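# Place the paper roll on the wooden holder's post

## Task

Slide the paper roll down over the wooden holder's post until it sits on the holder's base, then release the roll and move the gripper off it.

## Robot and tools

ROBOT. Two arms, left_arm and right_arm, each with a parallel gripper. The fingers point along the gripper's own +z axis and open and close along its y axis. end_effector_position is the spot between the finger pads, roughly 1 cm short of the tips. Short external tugs may hit a held part, and loose objects may get pushed.

FRAME. All positions and quaternions are in one scene frame. The origin is at table-top height, halfway between the two arms' nominal bases. +z is up, +x points out over the table, and left_arm sits on the +y side. Arm names do not match image left and right. Positions are in metres. Quaternions are written w first (qw, qx, qy, qz). Reported hand poses can be off by a few cm, more at long reach. A BASES line, if present, gives the true base locations.

execute_actions (argument actions, a list holding zero or one item; optional cameras):
- LOOK: actions = [] returns the state with pictures.
- ACT: one item {rows, steps}. Each row is a single list of 16 numbers covering both arms: left x, y, z, qw, qx, qy, qz, opening, then right x, y, z, qw, qx, qy, qz, opening. These are absolute target poses in the scene frame, not offsets. steps is 5 to 15 control steps of 1/30 s (15 if omitted). Rows run one per step, and the last row repeats to fill the steps. The call is refused, and nothing is sent, if any target is over 0.6 m from that arm's last reported position along any of its gripper axes.
- WAIT: {steps: n}, n up to 300, counted from the previous result, so your reply time is included.
- Pictures come back only with an empty list or when cameras names them (["all"], a list of names, or [] for none).
- Each step the controller limits the commanded pose to 100 mm and 20 degrees from the measured pose. A result is taken 5 steps before the action ends, and those steps finish while you reply. After the last row an arm goes at most 100 mm further, so far targets need further calls. To hold an arm still, resend the exact same pose and opening every time.

OPENING: -1 is closed and +1 is fully open (0.094 m). In between, the fingers go to where grip_measured would read that value. grip_measured uses the same scale. With nothing held it can read about 1.6 mm too wide. On a firm part under full squeeze it reads up to about 0.064 below the part's width, and more on round parts. From about 0.05 below the reading at first contact (0.11 for round or small parts), the gripper squeezes at full force, about 50 to 64 N per pad. Close slowly on anything fragile. To release, command an opening clearly above grip_measured. The last number in an arm's Joint positions is its opening in metres.

move (target, speed, blend, blocking, cameras): target is one 16-number row as above, or a list of up to 15 rows. All are absolute poses, with no 0.6 m limit. Grippers travel in straight lines and turn the short way. All paths finish together, taking 0.5 s to 10 s, and are cut off at 10 s. speed is 0.002 to 0.5 m/s (default 0.25), with rotation capped at twice that value in rad/s. Give one value, or one per target. blend is in metres and rounds the corners of a row list (default 0 means stop at each row). blocking=false returns about 0.5 s after the start. Paths ignore obstacles and the other arm. Faster moves lag, stray and hit harder, and aiming past a contact presses harder. New openings take effect at the start for the first target and on arrival for later targets, with the arms stopping meanwhile. The result includes a move: line with the outcome (done, off_target, moving, held, fault). An arm not named there is done, meaning within 10 mm and 2 degrees and at rest. limits=paced means the pose was clipped. limits=held means a check withheld steps, for example the clearance check when the arms come too close. Done does not mean no contact. Friction and weight can leave an arm a centimetre or more off target in free air.

wait (seconds 0 to 10, cameras): lets time pass without new commands, and ends early if a move finishes.
stop (cameras): brakes a running move to rest. It needs braking room, and the fingers keep moving.
zoom_image (camera, region [x0, y0, x1, y1] in image pixels, at most 504 x 504): gives a closer view of that camera's latest picture.
finished_scene (scene: the current scene's number): ends the scene and cannot be undone. The result reports success and gives the next task.

RESULT LINES. Joint positions run base to gripper: waist, shoulder, elbow, wrist pitch, wrist yaw, wrist roll, then gripper. Joint velocities reading "within noise" means the arm is at rest. Joint torques include gravity. They carry offsets and noise, and positive means toward larger joint values. Joints 1 to 3 wrap at ±28 N m. Hand target is the pose the controller is currently driving toward. MOTOR HOT appears from 75 °C. At 90 °C an OVER-TEMPERATURE FAULT folds that arm, which then stays idle. At 100 °C the arm collapses. Heat builds from holding loads, long stretches and pushing against unreachable poses.

CAMERAS: cam_high (fixed, overhead), cam_left_wrist and cam_right_wrist, each 672x504, with the calibration (K, distortion, T_world_to_cam) supplied. Wrist views can lag while the arm moves.

AVOID: dropping the roll, opening the gripper while the roll is still moving, slamming, hard hits or strong presses, and any contact between the two arms, which can end the task. Keep paths away from an arm's own base, since passing close can flip its shoulder posture. Keep the wrist away from the waist axis. Anything that falls off the table, or is left off it, fails the task. The roll must stay in place on its own after release.

Each tool is called as name(argument=value, ...), one argument or row to a line, values as JSON.

## Session

execute_actions(
  actions=[],
)

Scene clock: 0.00 s of 4400.00 s.
left_arm: end_effector_position=(+0.3629, +0.4204, +0.1333) grip_measured=+1.000 end_effector_quat_wxyz=(+0.532, -0.221, +0.816, +0.055) | right_arm: end_effector_position=(+0.4447, -0.1811, +0.1836) grip_measured=+1.000 end_effector_quat_wxyz=(+0.228, -0.321, +0.854, +0.341)
Joint positions: left_arm=[0.482 1.157 0.419 0.293 0.121 -0.104 0.094] | right_arm=[0.031 2.183 2.08 -1.173 -0.805 -0.549 0.094]
Joint velocities: within noise
Joint torques (N m): no reading
Motor temperatures (°C): left_arm=[23 24 21 24 22 21 23] | right_arm=[23 23 23 22 22 23 24]
Heat: left arm: 24 °C; right arm: 24 °C.
Hand target: left_arm +0.3638, +0.4208, +0.1376; +0.536, -0.219, +0.813, +0.056 | right_arm +0.4442, -0.1793, +0.1925; +0.237, -0.325, +0.848, +0.345

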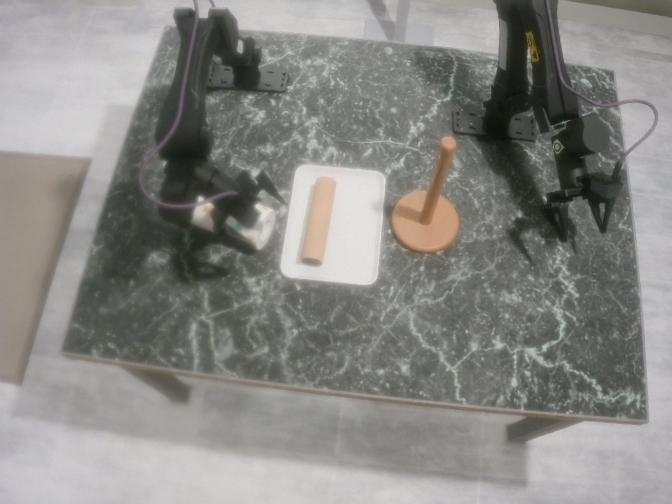

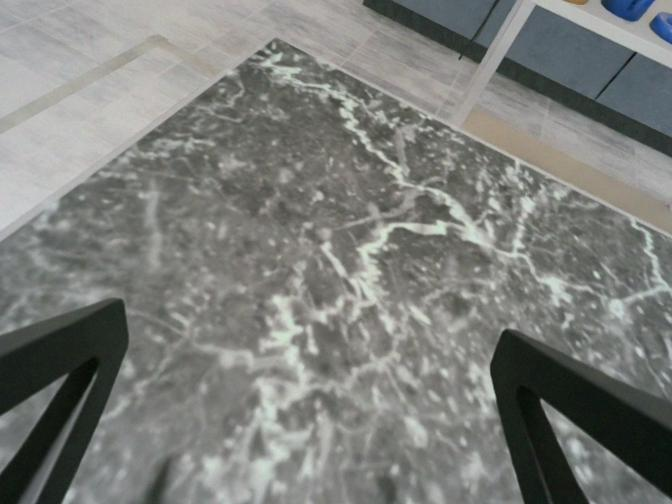

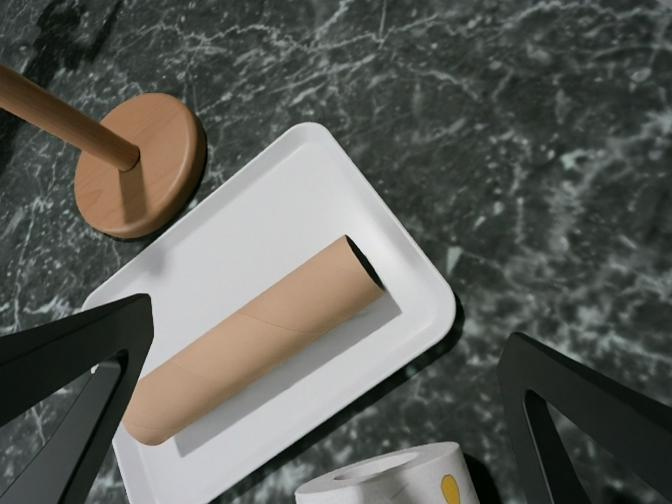

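zoom_image(
  camera="cam_high",
  region=[140, 140, 300, 290],
)

zoom_image(
  camera="cam_high",
  region=[360, 120, 480, 270],
)

Scaled by 3.150 from the camera's 672x504 image, which has a finer 960x720 frame.

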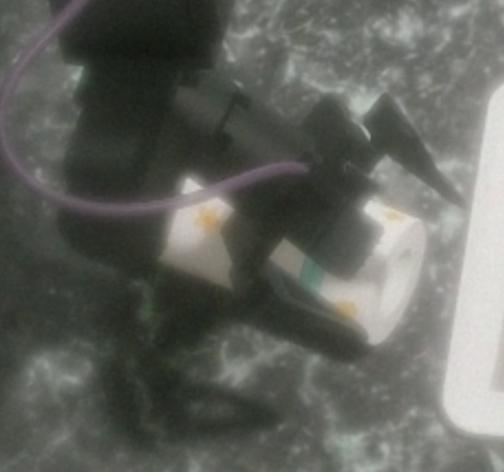

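Scaled by 3.360 from the camera's 672x504 image, which has a finer 960x720 frame.

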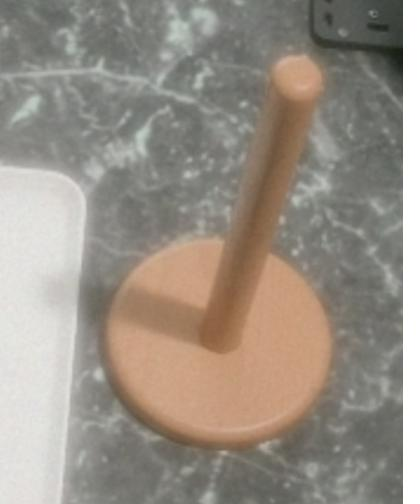

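move(
  target=[0.3638,0.4208,0.1376,0.536,-0.219,0.813,0.056,1,0.382,-0.272,0.2,0,-0.648,0.762,0,1],
  speed=0.4,
)

Scene clock: 4.03 s of 4400.00 s.
left_arm: end_effector_position=(+0.3629, +0.4204, +0.1333) grip_measured=+1.000 end_effector_quat_wxyz=(+0.532, -0.221, +0.816, +0.055) | right_arm: end_effector_position=(+0.3910, -0.2722, +0.1873) grip_measured=+1.000 end_effector_quat_wxyz=(+0.053, -0.641, +0.765, -0.028)
Joint positions: left_arm=[0.482 1.157 0.419 0.293 0.121 -0.104 0.094] | right_arm=[0.121 2.114 2.236 -1.572 -0.009 -1.26 0.094]
Joint velocities: within noise
Joint torques (N m): left_arm=[-0.01 -4.18 7.8 2.04 0.03 -0.03] | right_arm=[0.47 -16.64 4.62 0.32 0.07 -0.03]
Motor temperatures (°C): left_arm=[23 24 22 25 22 21 23] | right_arm=[23 25 23 23 22 23 24]
Heat: left arm: 25 °C; right arm: 25 °C.
Hand target: left_arm +0.3638, +0.4208, +0.1376; +0.536, -0.219, +0.813, +0.056 | right_arm +0.3822, -0.2720, +0.1992; +0.057, -0.646, +0.760, -0.035
Off the commanded pose: left_arm 0.004 m, 1 deg | right_arm 0.016 m, 7 deg.
joint sent to its limit (right arm) — joint 4 (wrist pitch), lower limit.
Kept back: nothing.
move: off_target (right_arm)
camera_calibration:
cam_right_wrist: T_world_to_cam=[[0.994341, -0.0539952, 0.0914864, -0.421479], [-0.0894569, -0.890066, 0.446967, -0.267223], [0.0572949, -0.452622, -0.88986, 0.12495], [0, 0, 0, 1]] pos_world=[0.38803, -0.204049, 0.269188]

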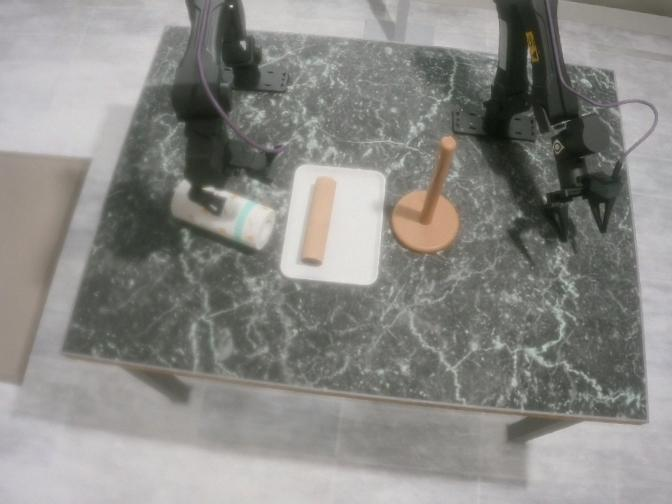

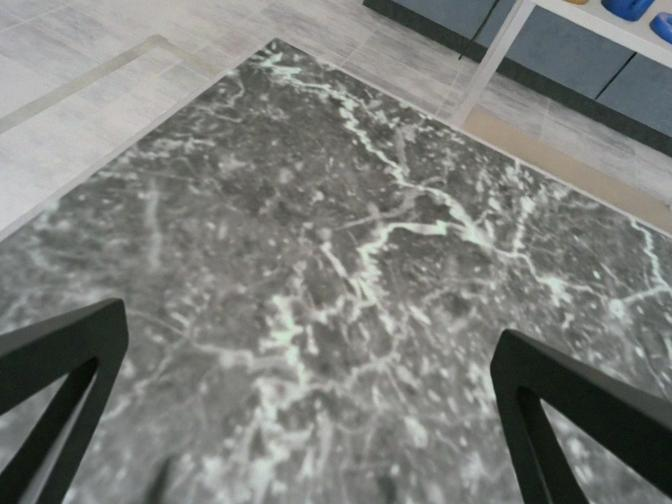

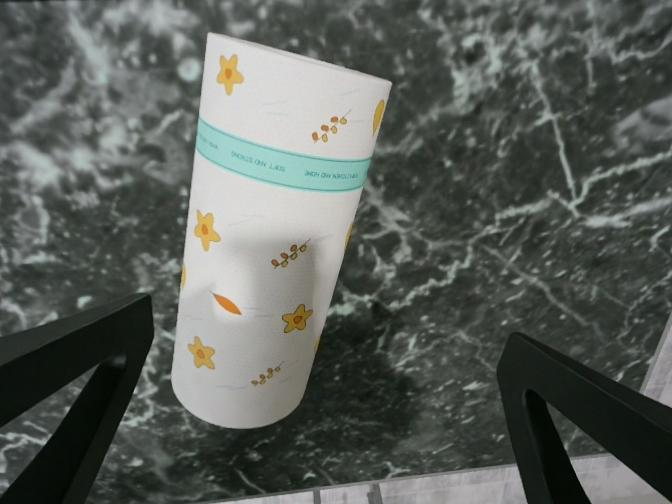

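zoom_image(
  camera="cam_high",
  region=[150, 150, 300, 270],
)

Scaled by 3.360 from the camera's 672x504 image, which has a finer 960x720 frame.

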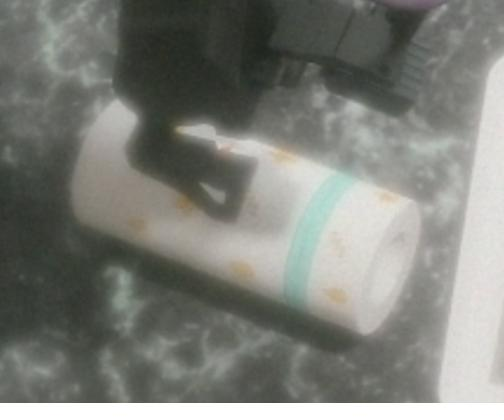

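move(
  target=[
    [0.3638,0.4208,0.1376,0.536,-0.219,0.813,0.056,1,0.361,-0.306,0.13,0,-0.597,0.802,0,1],
    [0.3638,0.4208,0.1376,0.536,-0.219,0.813,0.056,1,0.361,-0.306,0.07,0,-0.597,0.802,0,1],
  ],
  speed=[0.25,0.15],
  blend=0.02,
)

Scene clock: 7.00 s of 4400.00 s.
left_arm: end_effector_position=(+0.3629, +0.4204, +0.1333) grip_measured=+1.000 end_effector_quat_wxyz=(+0.532, -0.221, +0.816, +0.055) | right_arm: end_effector_position=(+0.3616, -0.3065, +0.0588) grip_measured=+1.000 end_effector_quat_wxyz=(-0.014, -0.599, +0.801, +0.009)
Joint positions: left_arm=[0.482 1.157 0.419 0.293 0.121 -0.104 0.094] | right_arm=[0.048 2.082 1.675 -1.198 0.001 -1.223 0.094]
Joint velocities: within noise
Joint torques (N m): left_arm=[-0.13 -4.18 7.71 2.05 0.02 -0.02] | right_arm=[0.1 -16.44 4.63 0.21 0 0.09]
Motor temperatures (°C): left_arm=[23 24 22 26 22 21 23] | right_arm=[23 26 23 23 22 23 24]
Heat: left arm: 26 °C; right arm: 26 °C.
Hand target: left_arm +0.3638, +0.4208, +0.1376; +0.536, -0.219, +0.813, +0.056 | right_arm +0.3609, -0.3061, +0.0698; +0.000, -0.597, +0.802, +0.000
Off the commanded pose: left_arm 0.004 m, 1 deg | right_arm 0.011 m, 2 deg.
Kept back: nothing.
move: off_target (right_arm)
camera_calibration:
cam_right_wrist: T_world_to_cam=[[0.984891, -0.163315, -0.0575995, -0.40366], [-0.115635, -0.867796, 0.48328, -0.228836], [-0.128911, -0.469317, -0.873569, 0.0579751], [0, 0, 0, 1]] pos_world=[0.378573, -0.237298, 0.137987]

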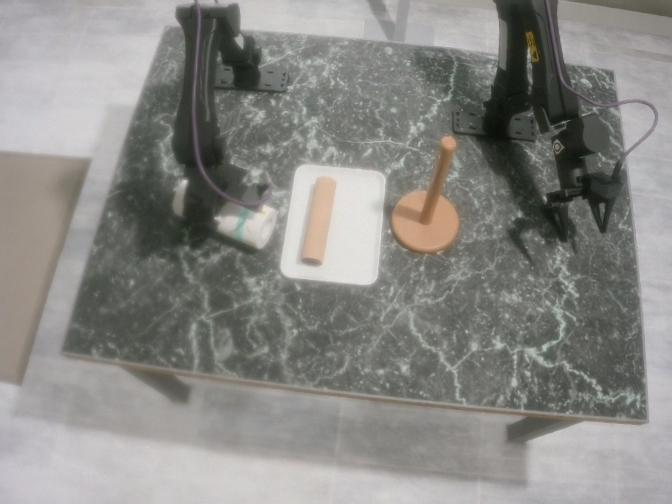

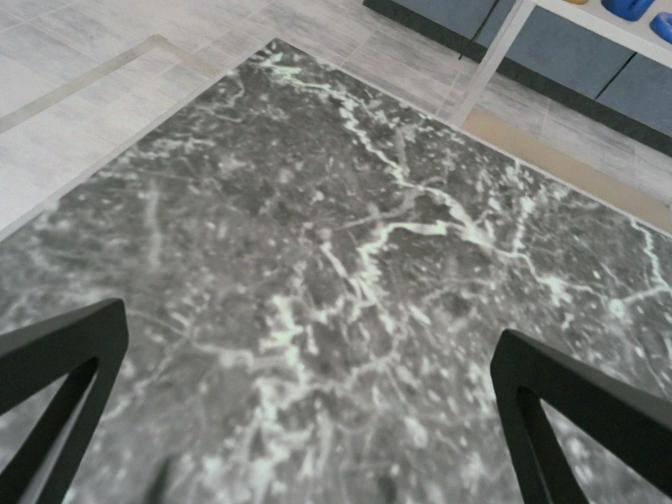

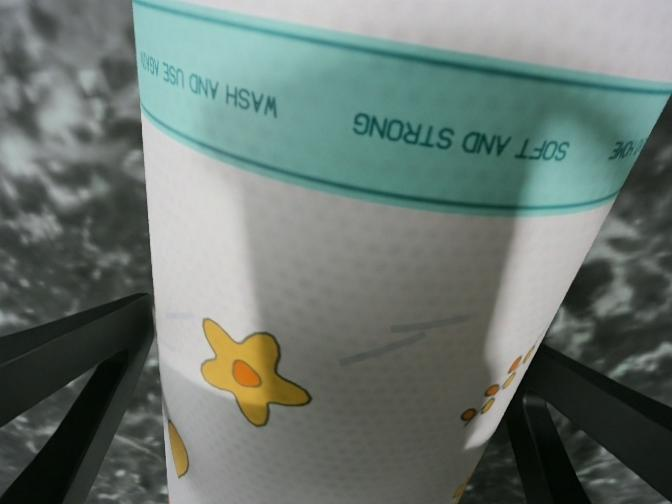

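move(
  target=[
    [0.3638,0.4208,0.1376,0.536,-0.219,0.813,0.056,1,0.362,-0.306,0.067,0,-0.563,0.826,0,1],
    [0.3638,0.4208,0.1376,0.536,-0.219,0.813,0.056,1,0.362,-0.306,0.067,0,-0.563,0.826,0,0.4],
    [0.3638,0.4208,0.1376,0.536,-0.219,0.813,0.056,1,0.35,-0.28,0.25,0,-0.563,0.826,0,0.4],
    [0.3638,0.4208,0.1376,0.536,-0.219,0.813,0.056,1,0.23,0.0,0.465,0.632,-0.316,0.632,0.316,0.4],
  ],
  speed=[0.2,0.2,0.25,0.45],
  blend=[0,0,0.06,0],
)

Scene clock: 12.80 s of 4400.00 s.
left_arm: end_effector_position=(+0.3629, +0.4204, +0.1333) grip_measured=+1.000 end_effector_quat_wxyz=(+0.532, -0.221, +0.816, +0.055) | right_arm: end_effector_position=(+0.2333, +0.0024, +0.4586) grip_measured=+0.510 end_effector_quat_wxyz=(+0.622, -0.324, +0.641, +0.311)
Joint positions: left_arm=[0.482 1.157 0.419 0.293 0.121 -0.104 0.094] | right_arm=[0.874 1.268 1.417 -0.18 -0.046 -0.006 0.071]
Joint velocities: within noise
Joint torques (N m): left_arm=[-0.1 -4.1 7.79 2.03 0.02 -0.02] | right_arm=[0.61 -6.6 6.01 2.27 0.14 0.1]
Motor temperatures (°C): left_arm=[23 24 22 27 22 21 23] | right_arm=[23 27 23 23 22 23 24]
Heat: left arm: 27 °C; right arm: 27 °C.
Hand target: left_arm +0.3638, +0.4208, +0.1376; +0.536, -0.219, +0.813, +0.056 | right_arm +0.2301, -0.0001, +0.4649; +0.632, -0.316, +0.633, +0.316
Off the commanded pose: left_arm 0.004 m, 1 deg | right_arm 0.008 m, 2 deg.
Kept back: nothing.
move: done
camera_calibration:
cam_right_wrist: T_world_to_cam=[[0.813839, -0.567271, 0.125976, -0.247075], [-0.200706, -0.477861, -0.855199, 0.463897], [0.545329, 0.67071, -0.502757, 0.205618], [0, 0, 0, 1]] pos_world=[0.182057, -0.0563902, 0.531226]

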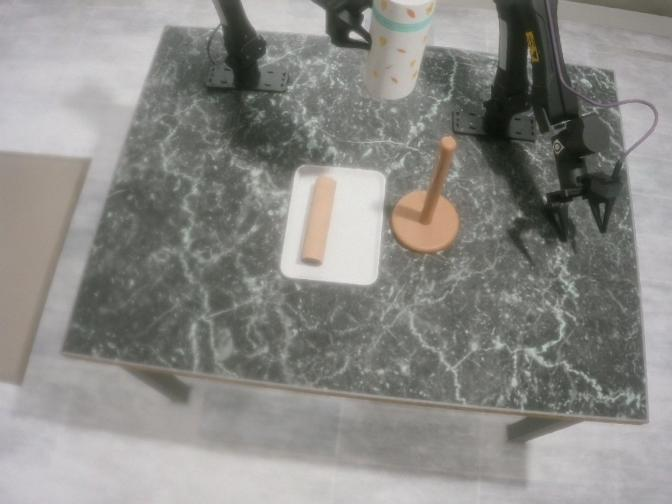

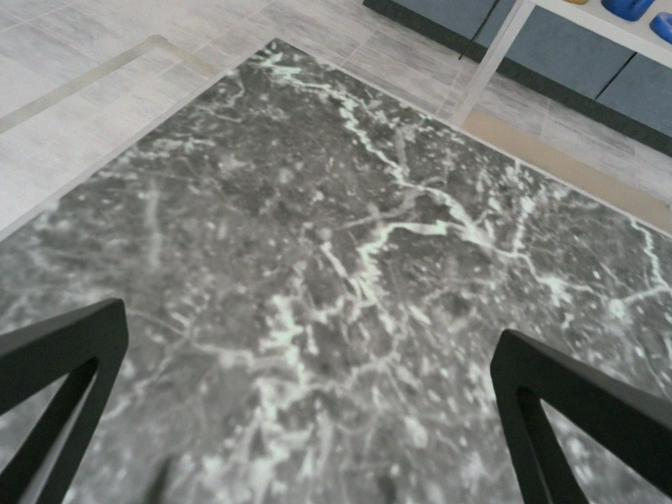

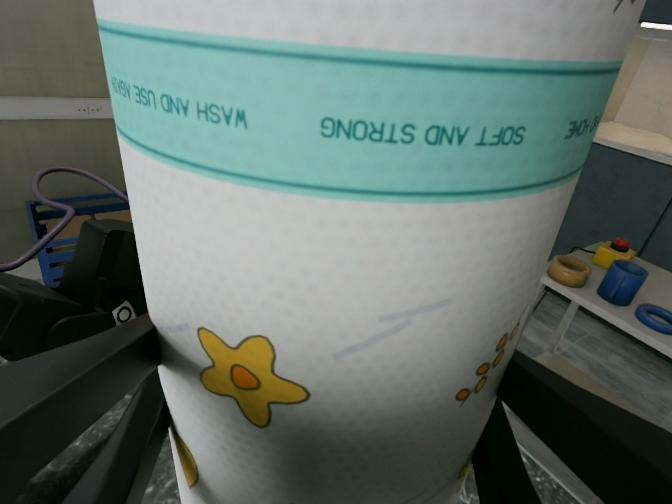

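zoom_image(
  camera="cam_high",
  region=[330, 0, 470, 110],
)

Scaled by 3.600 from the camera's 672x504 image, which has a finer 960x720 frame.

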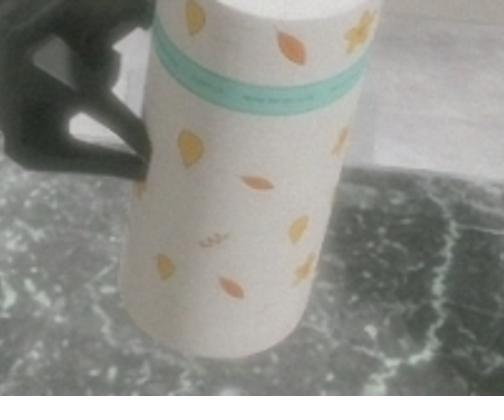

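move(
  target=[
    [0.3638,0.4208,0.1376,0.536,-0.219,0.813,0.056,1,0.25,0.01,0.525,0.631,-0.294,0.633,0.338,0.4],
    [0.3638,0.4208,0.1376,0.536,-0.219,0.813,0.056,1,0.325,0.107,0.525,0.631,-0.294,0.633,0.338,0.4],
  ],
  speed=0.25,
  blend=0.02,
  cameras=["cam_high"],
)

zoom_image(
  camera="cam_high",
  region=[350, 0, 510, 160],
)

Scene clock: 15.67 s of 4400.00 s.
left_arm: end_effector_position=(+0.3629, +0.4204, +0.1333) grip_measured=+1.000 end_effector_quat_wxyz=(+0.532, -0.221, +0.816, +0.055) | right_arm: end_effector_position=(+0.3260, +0.1032, +0.5178) grip_measured=+0.510 end_effector_quat_wxyz=(+0.627, -0.297, +0.640, +0.331)
Joint positions: left_arm=[0.482 1.157 0.419 0.293 0.121 -0.104 0.094] | right_arm=[0.858 1.91 2.302 -0.387 -0.05 0.052 0.071]
Joint velocities: within noise
Joint torques (N m): left_arm=[-0.08 -4.1 7.86 2.05 0.03 -0.02] | right_arm=[0.44 -9.43 10.03 2 -0.02 0.09]
Motor temperatures (°C): left_arm=[23 24 22 27 22 21 23] | right_arm=[23 26 23 24 22 23 25]
Heat: left arm: 27 °C; right arm: 26 °C.
Hand target: left_arm +0.3638, +0.4208, +0.1376; +0.536, -0.219, +0.813, +0.056 | right_arm +0.3249, +0.1067, +0.5246; +0.631, -0.294, +0.633, +0.338
Off the commanded pose: left_arm 0.004 m, 1 deg | right_arm 0.008 m, 1 deg.
Kept back: nothing.
move: done
Images, in order (width x height): cam_high 672x504.

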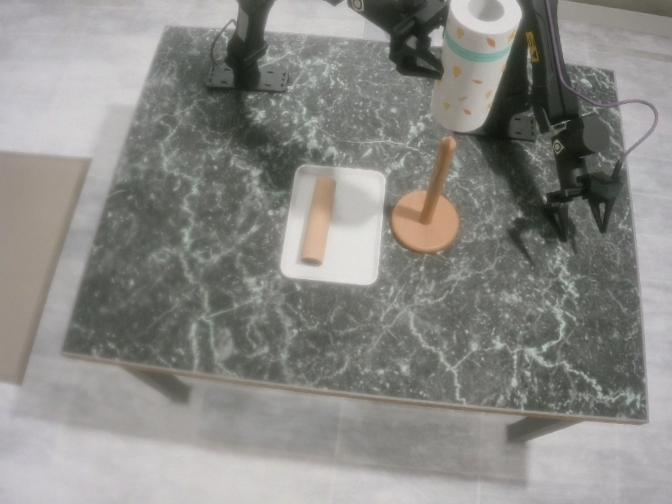

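Scaled by 3.150 from the camera's 672x504 image, which has a finer 960x720 frame.

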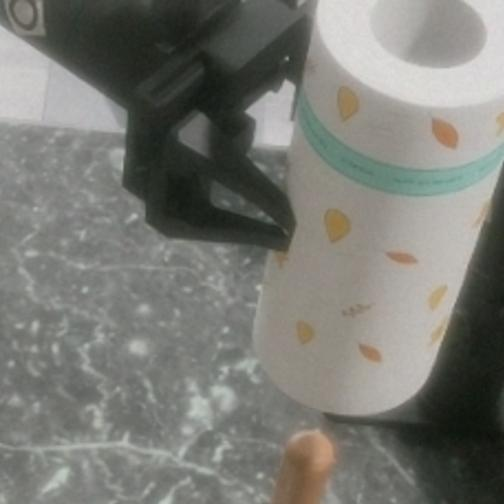

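move(
  target=[
    [0.3638,0.4208,0.1376,0.536,-0.219,0.813,0.056,1,0.318,0.103,0.45,0.631,-0.294,0.633,0.338,0.4],
    [0.3638,0.4208,0.1376,0.536,-0.219,0.813,0.056,1,0.318,0.103,0.40,0.631,-0.294,0.633,0.338,0.4],
  ],
  speed=[0.15,0.08],
  blend=0.02,
  cameras=["cam_high"],
)

zoom_image(
  camera="cam_high",
  region=[370, 20, 530, 180],
)

Scene clock: 18.87 s of 4400.00 s.
left_arm: end_effector_position=(+0.3629, +0.4204, +0.1333) grip_measured=+1.000 end_effector_quat_wxyz=(+0.532, -0.221, +0.816, +0.055) | right_arm: end_effector_position=(+0.3283, +0.1133, +0.3665) grip_measured=+0.510 end_effector_quat_wxyz=(+0.604, -0.306, +0.660, +0.326)
Joint positions: left_arm=[0.482 1.157 0.419 0.293 0.121 -0.104 0.094] | right_arm=[0.866 1.757 1.528 0.171 -0.051 0.057 0.071]
Joint velocities: within noise
Joint torques (N m): left_arm=[-0.03 -4.08 7.84 2.04 0.02 -0.01] | right_arm=[0.38 -16.14 6.78 2.4 0.08 0.03]
Motor temperatures (°C): left_arm=[23 24 23 27 22 21 23] | right_arm=[23 27 24 25 22 23 25]
Heat: left arm: 27 °C; right arm: 27 °C.
Hand target: left_arm +0.3638, +0.4208, +0.1376; +0.536, -0.219, +0.813, +0.056 | right_arm +0.3182, +0.1031, +0.3996; +0.631, -0.294, +0.634, +0.338
Off the commanded pose: left_arm 0.004 m, 1 deg | right_arm 0.037 m, 5 deg.
Kept back: nothing.
move: off_target (right_arm)
Images, in order (width x height): cam_high 672x504.

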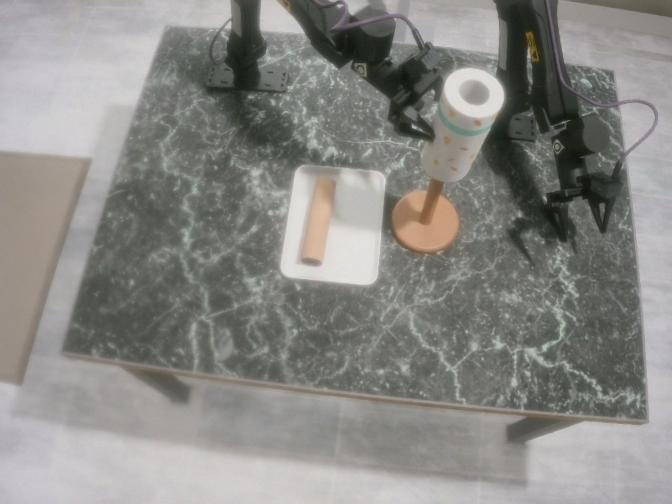

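Scaled by 3.150 from the camera's 672x504 image, which has a finer 960x720 frame.

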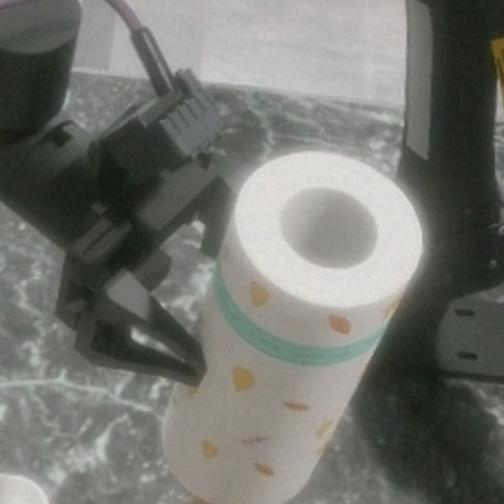

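move(
  target=[0.3638,0.4208,0.1376,0.536,-0.219,0.813,0.056,1,0.322,0.107,0.22,0.642,-0.289,0.622,0.344,0.4],
  speed=0.12,
  cameras=["cam_high"],
)

zoom_image(
  camera="cam_high",
  region=[350, 100, 510, 260],
)

Scene clock: 21.53 s of 4400.00 s.
left_arm: end_effector_position=(+0.3629, +0.4204, +0.1333) grip_measured=+1.000 end_effector_quat_wxyz=(+0.532, -0.221, +0.816, +0.055) | right_arm: end_effector_position=(+0.3225, +0.1063, +0.2279) grip_measured=+0.510 end_effector_quat_wxyz=(+0.641, -0.291, +0.621, +0.344)
Joint positions: left_arm=[0.482 1.157 0.419 0.293 0.121 -0.104 0.094] | right_arm=[0.866 1.925 1.032 0.952 -0.051 0.057 0.071]
Joint velocities: within noise
Joint torques (N m): left_arm=[-0.03 -4.11 7.77 2.05 0.04 0] | right_arm=[0.31 -9.73 5.82 2.24 0.06 0.06]
Motor temperatures (°C): left_arm=[23 24 23 28 22 21 23] | right_arm=[23 27 24 26 22 23 25]
Heat: left arm: 28 °C; right arm: 27 °C.
Hand target: left_arm +0.3638, +0.4208, +0.1376; +0.536, -0.219, +0.813, +0.056 | right_arm +0.3219, +0.1069, +0.2201; +0.642, -0.289, +0.622, +0.344
Off the commanded pose: left_arm 0.004 m, 1 deg | right_arm 0.008 m, 0 deg.
Kept back: nothing.
move: done
Images, in order (width x height): cam_high 672x504.

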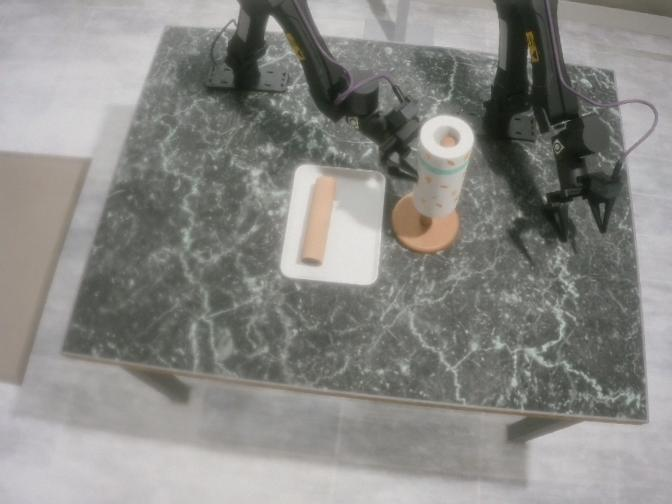

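Scaled by 3.150 from the camera's 672x504 image, which has a finer 960x720 frame.

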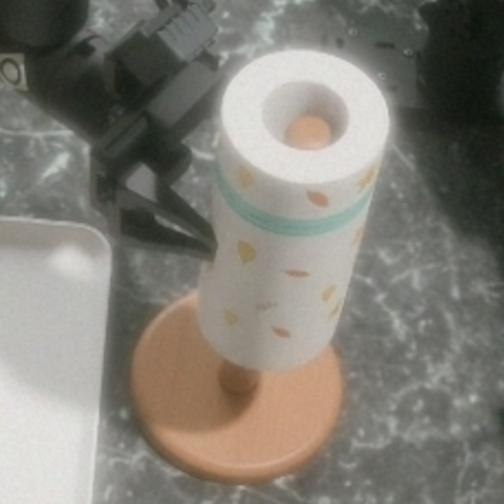

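move(
  target=[
    [0.3638,0.4208,0.1376,0.536,-0.219,0.813,0.056,1,0.324,0.109,0.165,0.642,-0.289,0.622,0.344,0.4],
    [0.3638,0.4208,0.1376,0.536,-0.219,0.813,0.056,1,0.324,0.109,0.128,0.642,-0.289,0.622,0.344,0.4],
  ],
  speed=[0.12,0.05],
  blend=0.01,
  cameras=["cam_high"],
)

zoom_image(
  camera="cam_high",
  region=[350, 120, 510, 280],
)

Scene clock: 23.40 s of 4400.00 s.
left_arm: end_effector_position=(+0.3629, +0.4204, +0.1333) grip_measured=+1.000 end_effector_quat_wxyz=(+0.532, -0.221, +0.816, +0.055) | right_arm: end_effector_position=(+0.3259, +0.1104, +0.1378) grip_measured=+0.510 end_effector_quat_wxyz=(+0.641, -0.290, +0.621, +0.345)
Joint positions: left_arm=[0.482 1.157 0.419 0.293 0.121 -0.104 0.094] | right_arm=[0.866 2.202 0.987 1.275 -0.051 0.059 0.071]
Joint velocities: within noise
Joint torques (N m): left_arm=[-0.06 -4.14 7.8 2.05 0.04 -0.02] | right_arm=[0.21 -10.14 4.42 2.34 0.06 0.04]
Motor temperatures (°C): left_arm=[23 24 23 28 22 21 23] | right_arm=[23 27 24 26 22 23 25]
Heat: left arm: 28 °C; right arm: 27 °C.
Hand target: left_arm +0.3638, +0.4208, +0.1376; +0.536, -0.219, +0.813, +0.056 | right_arm +0.3239, +0.1090, +0.1281; +0.641, -0.289, +0.622, +0.344
Off the commanded pose: left_arm 0.004 m, 1 deg | right_arm 0.010 m, 0 deg.
Kept back: nothing.
move: done
Images, in order (width x height): cam_high 672x504.

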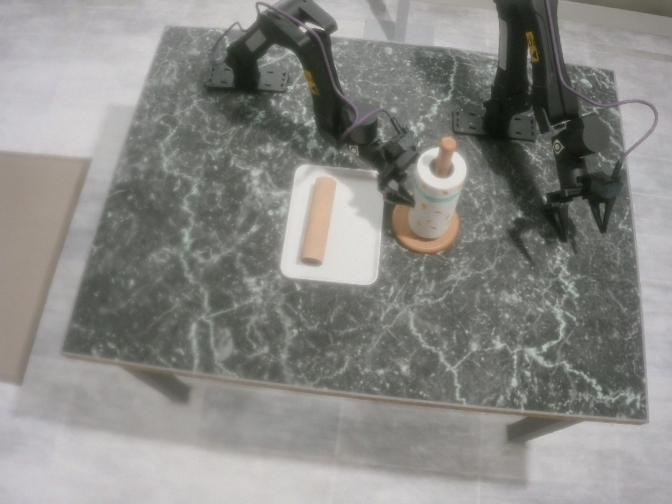

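Scaled by 3.150 from the camera's 672x504 image, which has a finer 960x720 frame.

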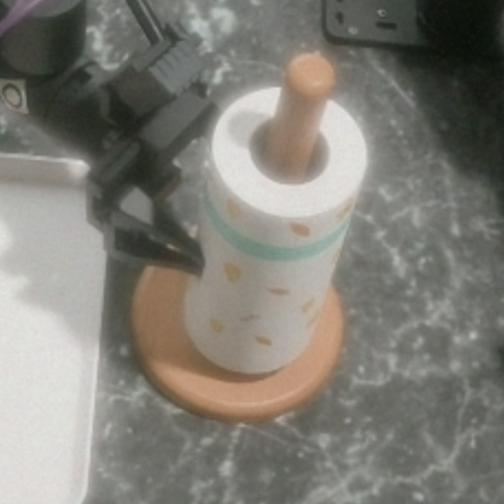

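move(
  target=[0.3638,0.4208,0.1376,0.536,-0.219,0.813,0.056,1,0.323,0.107,0.104,0.642,-0.289,0.622,0.344,0.4],
  speed=0.05,
  cameras=["cam_high"],
)

zoom_image(
  camera="cam_high",
  region=[350, 120, 510, 280],
)

Scene clock: 24.40 s of 4400.00 s.
left_arm: end_effector_position=(+0.3629, +0.4204, +0.1333) grip_measured=+1.000 end_effector_quat_wxyz=(+0.532, -0.221, +0.816, +0.055) | right_arm: end_effector_position=(+0.3253, +0.1098, +0.1204) grip_measured=+0.510 end_effector_quat_wxyz=(+0.647, -0.287, +0.615, +0.348)
Joint positions: left_arm=[0.482 1.157 0.419 0.293 0.121 -0.104 0.094] | right_arm=[0.866 2.277 0.987 1.37 -0.051 0.06 0.071]
Joint velocities: within noise
Joint torques (N m): left_arm=[0.02 -4.21 7.8 2.07 0.03 -0.03] | right_arm=[0.13 -10 3.59 2.17 0.07 0.01]
Motor temperatures (°C): left_arm=[23 24 23 28 22 21 23] | right_arm=[23 27 24 26 22 23 25]
Heat: left arm: 28 °C; right arm: 27 °C.
Hand target: left_arm +0.3638, +0.4208, +0.1376; +0.536, -0.219, +0.813, +0.056 | right_arm +0.3229, +0.1069, +0.1043; +0.642, -0.289, +0.622, +0.344
Off the commanded pose: left_arm 0.004 m, 1 deg | right_arm 0.017 m, 1 deg.
Kept back: nothing.
move: off_target (right_arm)
Images, in order (width x height): cam_high 672x504.

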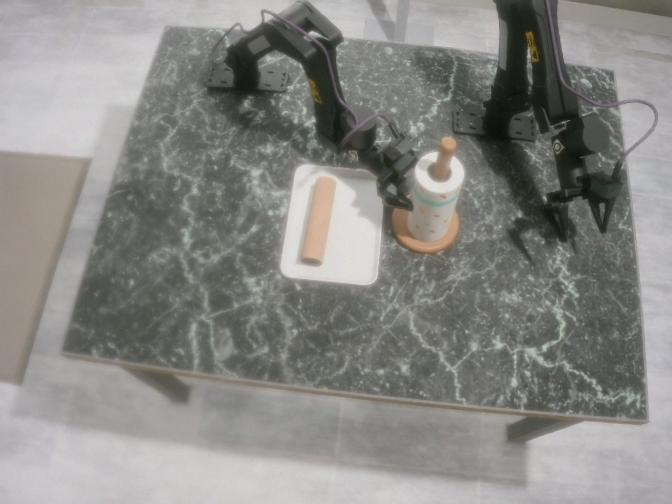

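Scaled by 3.150 from the camera's 672x504 image, which has a finer 960x720 frame.

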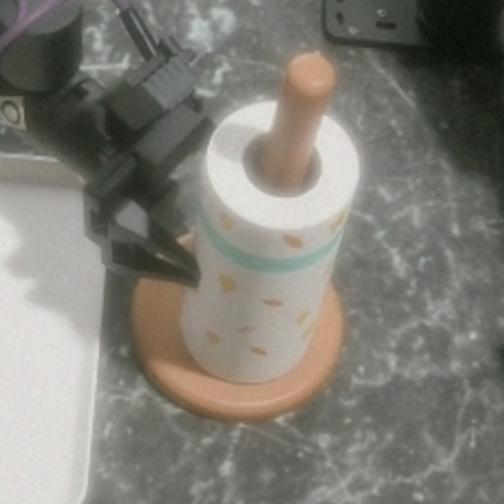

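move(
  target=[
    [0.3638,0.4208,0.1376,0.536,-0.219,0.813,0.056,1,0.323,0.107,0.110,0.642,-0.289,0.622,0.344,1],
    [0.3638,0.4208,0.1376,0.536,-0.219,0.813,0.056,1,0.239,-0.005,0.13,0.642,-0.289,0.622,0.344,1],
  ],
  speed=[0.1,0.2],
  cameras=["cam_high"],
)

zoom_image(
  camera="cam_high",
  region=[350, 120, 510, 280],
)

Scene clock: 26.43 s of 4400.00 s.
left_arm: end_effector_position=(+0.3629, +0.4204, +0.1333) grip_measured=+1.000 end_effector_quat_wxyz=(+0.532, -0.221, +0.816, +0.055) | right_arm: end_effector_position=(+0.2409, -0.0016, +0.1211) grip_measured=+0.998 end_effector_quat_wxyz=(+0.623, -0.295, +0.644, +0.333)
Joint positions: left_arm=[0.482 1.157 0.419 0.293 0.121 -0.104 0.094] | right_arm=[0.848 1.929 0.374 1.553 -0.059 0.06 0.094]
Joint velocities: within noise
Joint torques (N m): left_arm=[-0.01 -4.14 7.76 2.07 0.03 -0.01] | right_arm=[-0.61 -10.81 2.29 1.99 -0.14 0]
Motor temperatures (°C): left_arm=[23 24 23 28 22 21 23] | right_arm=[23 27 24 26 22 23 25]
Heat: left arm: 28 °C; right arm: 27 °C.
Hand target: left_arm +0.3638, +0.4208, +0.1376; +0.536, -0.219, +0.813, +0.056 | right_arm +0.2392, -0.0047, +0.1301; +0.629, -0.295, +0.635, +0.337
Off the commanded pose: left_arm 0.004 m, 1 deg | right_arm 0.010 m, 4 deg.
joint sent to its limit (right arm) — joint 4 (wrist pitch), upper limit.
Kept back: nothing.
move: off_target (right_arm)
Images, in order (width x height): cam_high 672x504.

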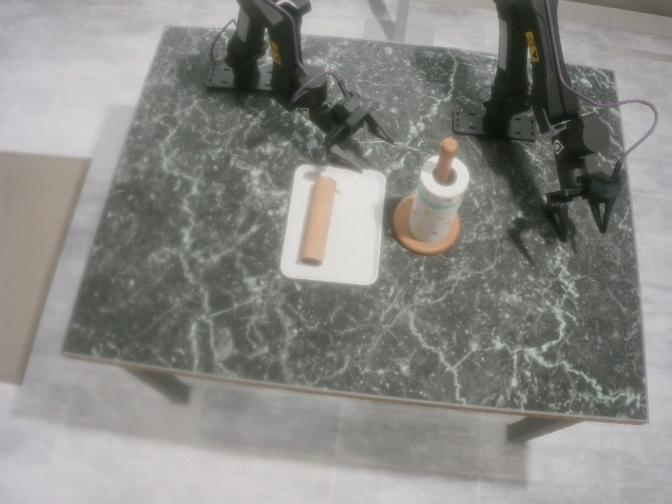

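Scaled by 3.150 from the camera's 672x504 image, which has a finer 960x720 frame.

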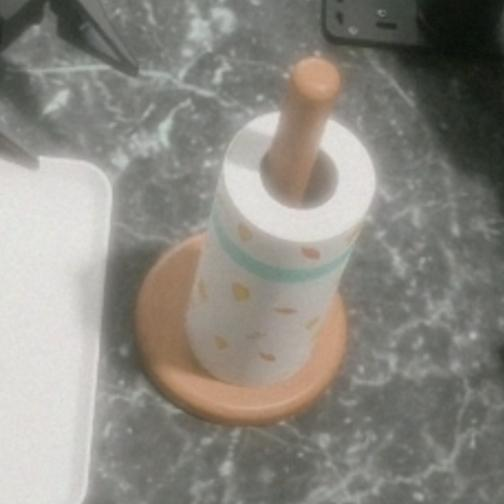

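Resting on the base, released.

finished_scene(
  scene=1,
)

The scene is finished: the task was done.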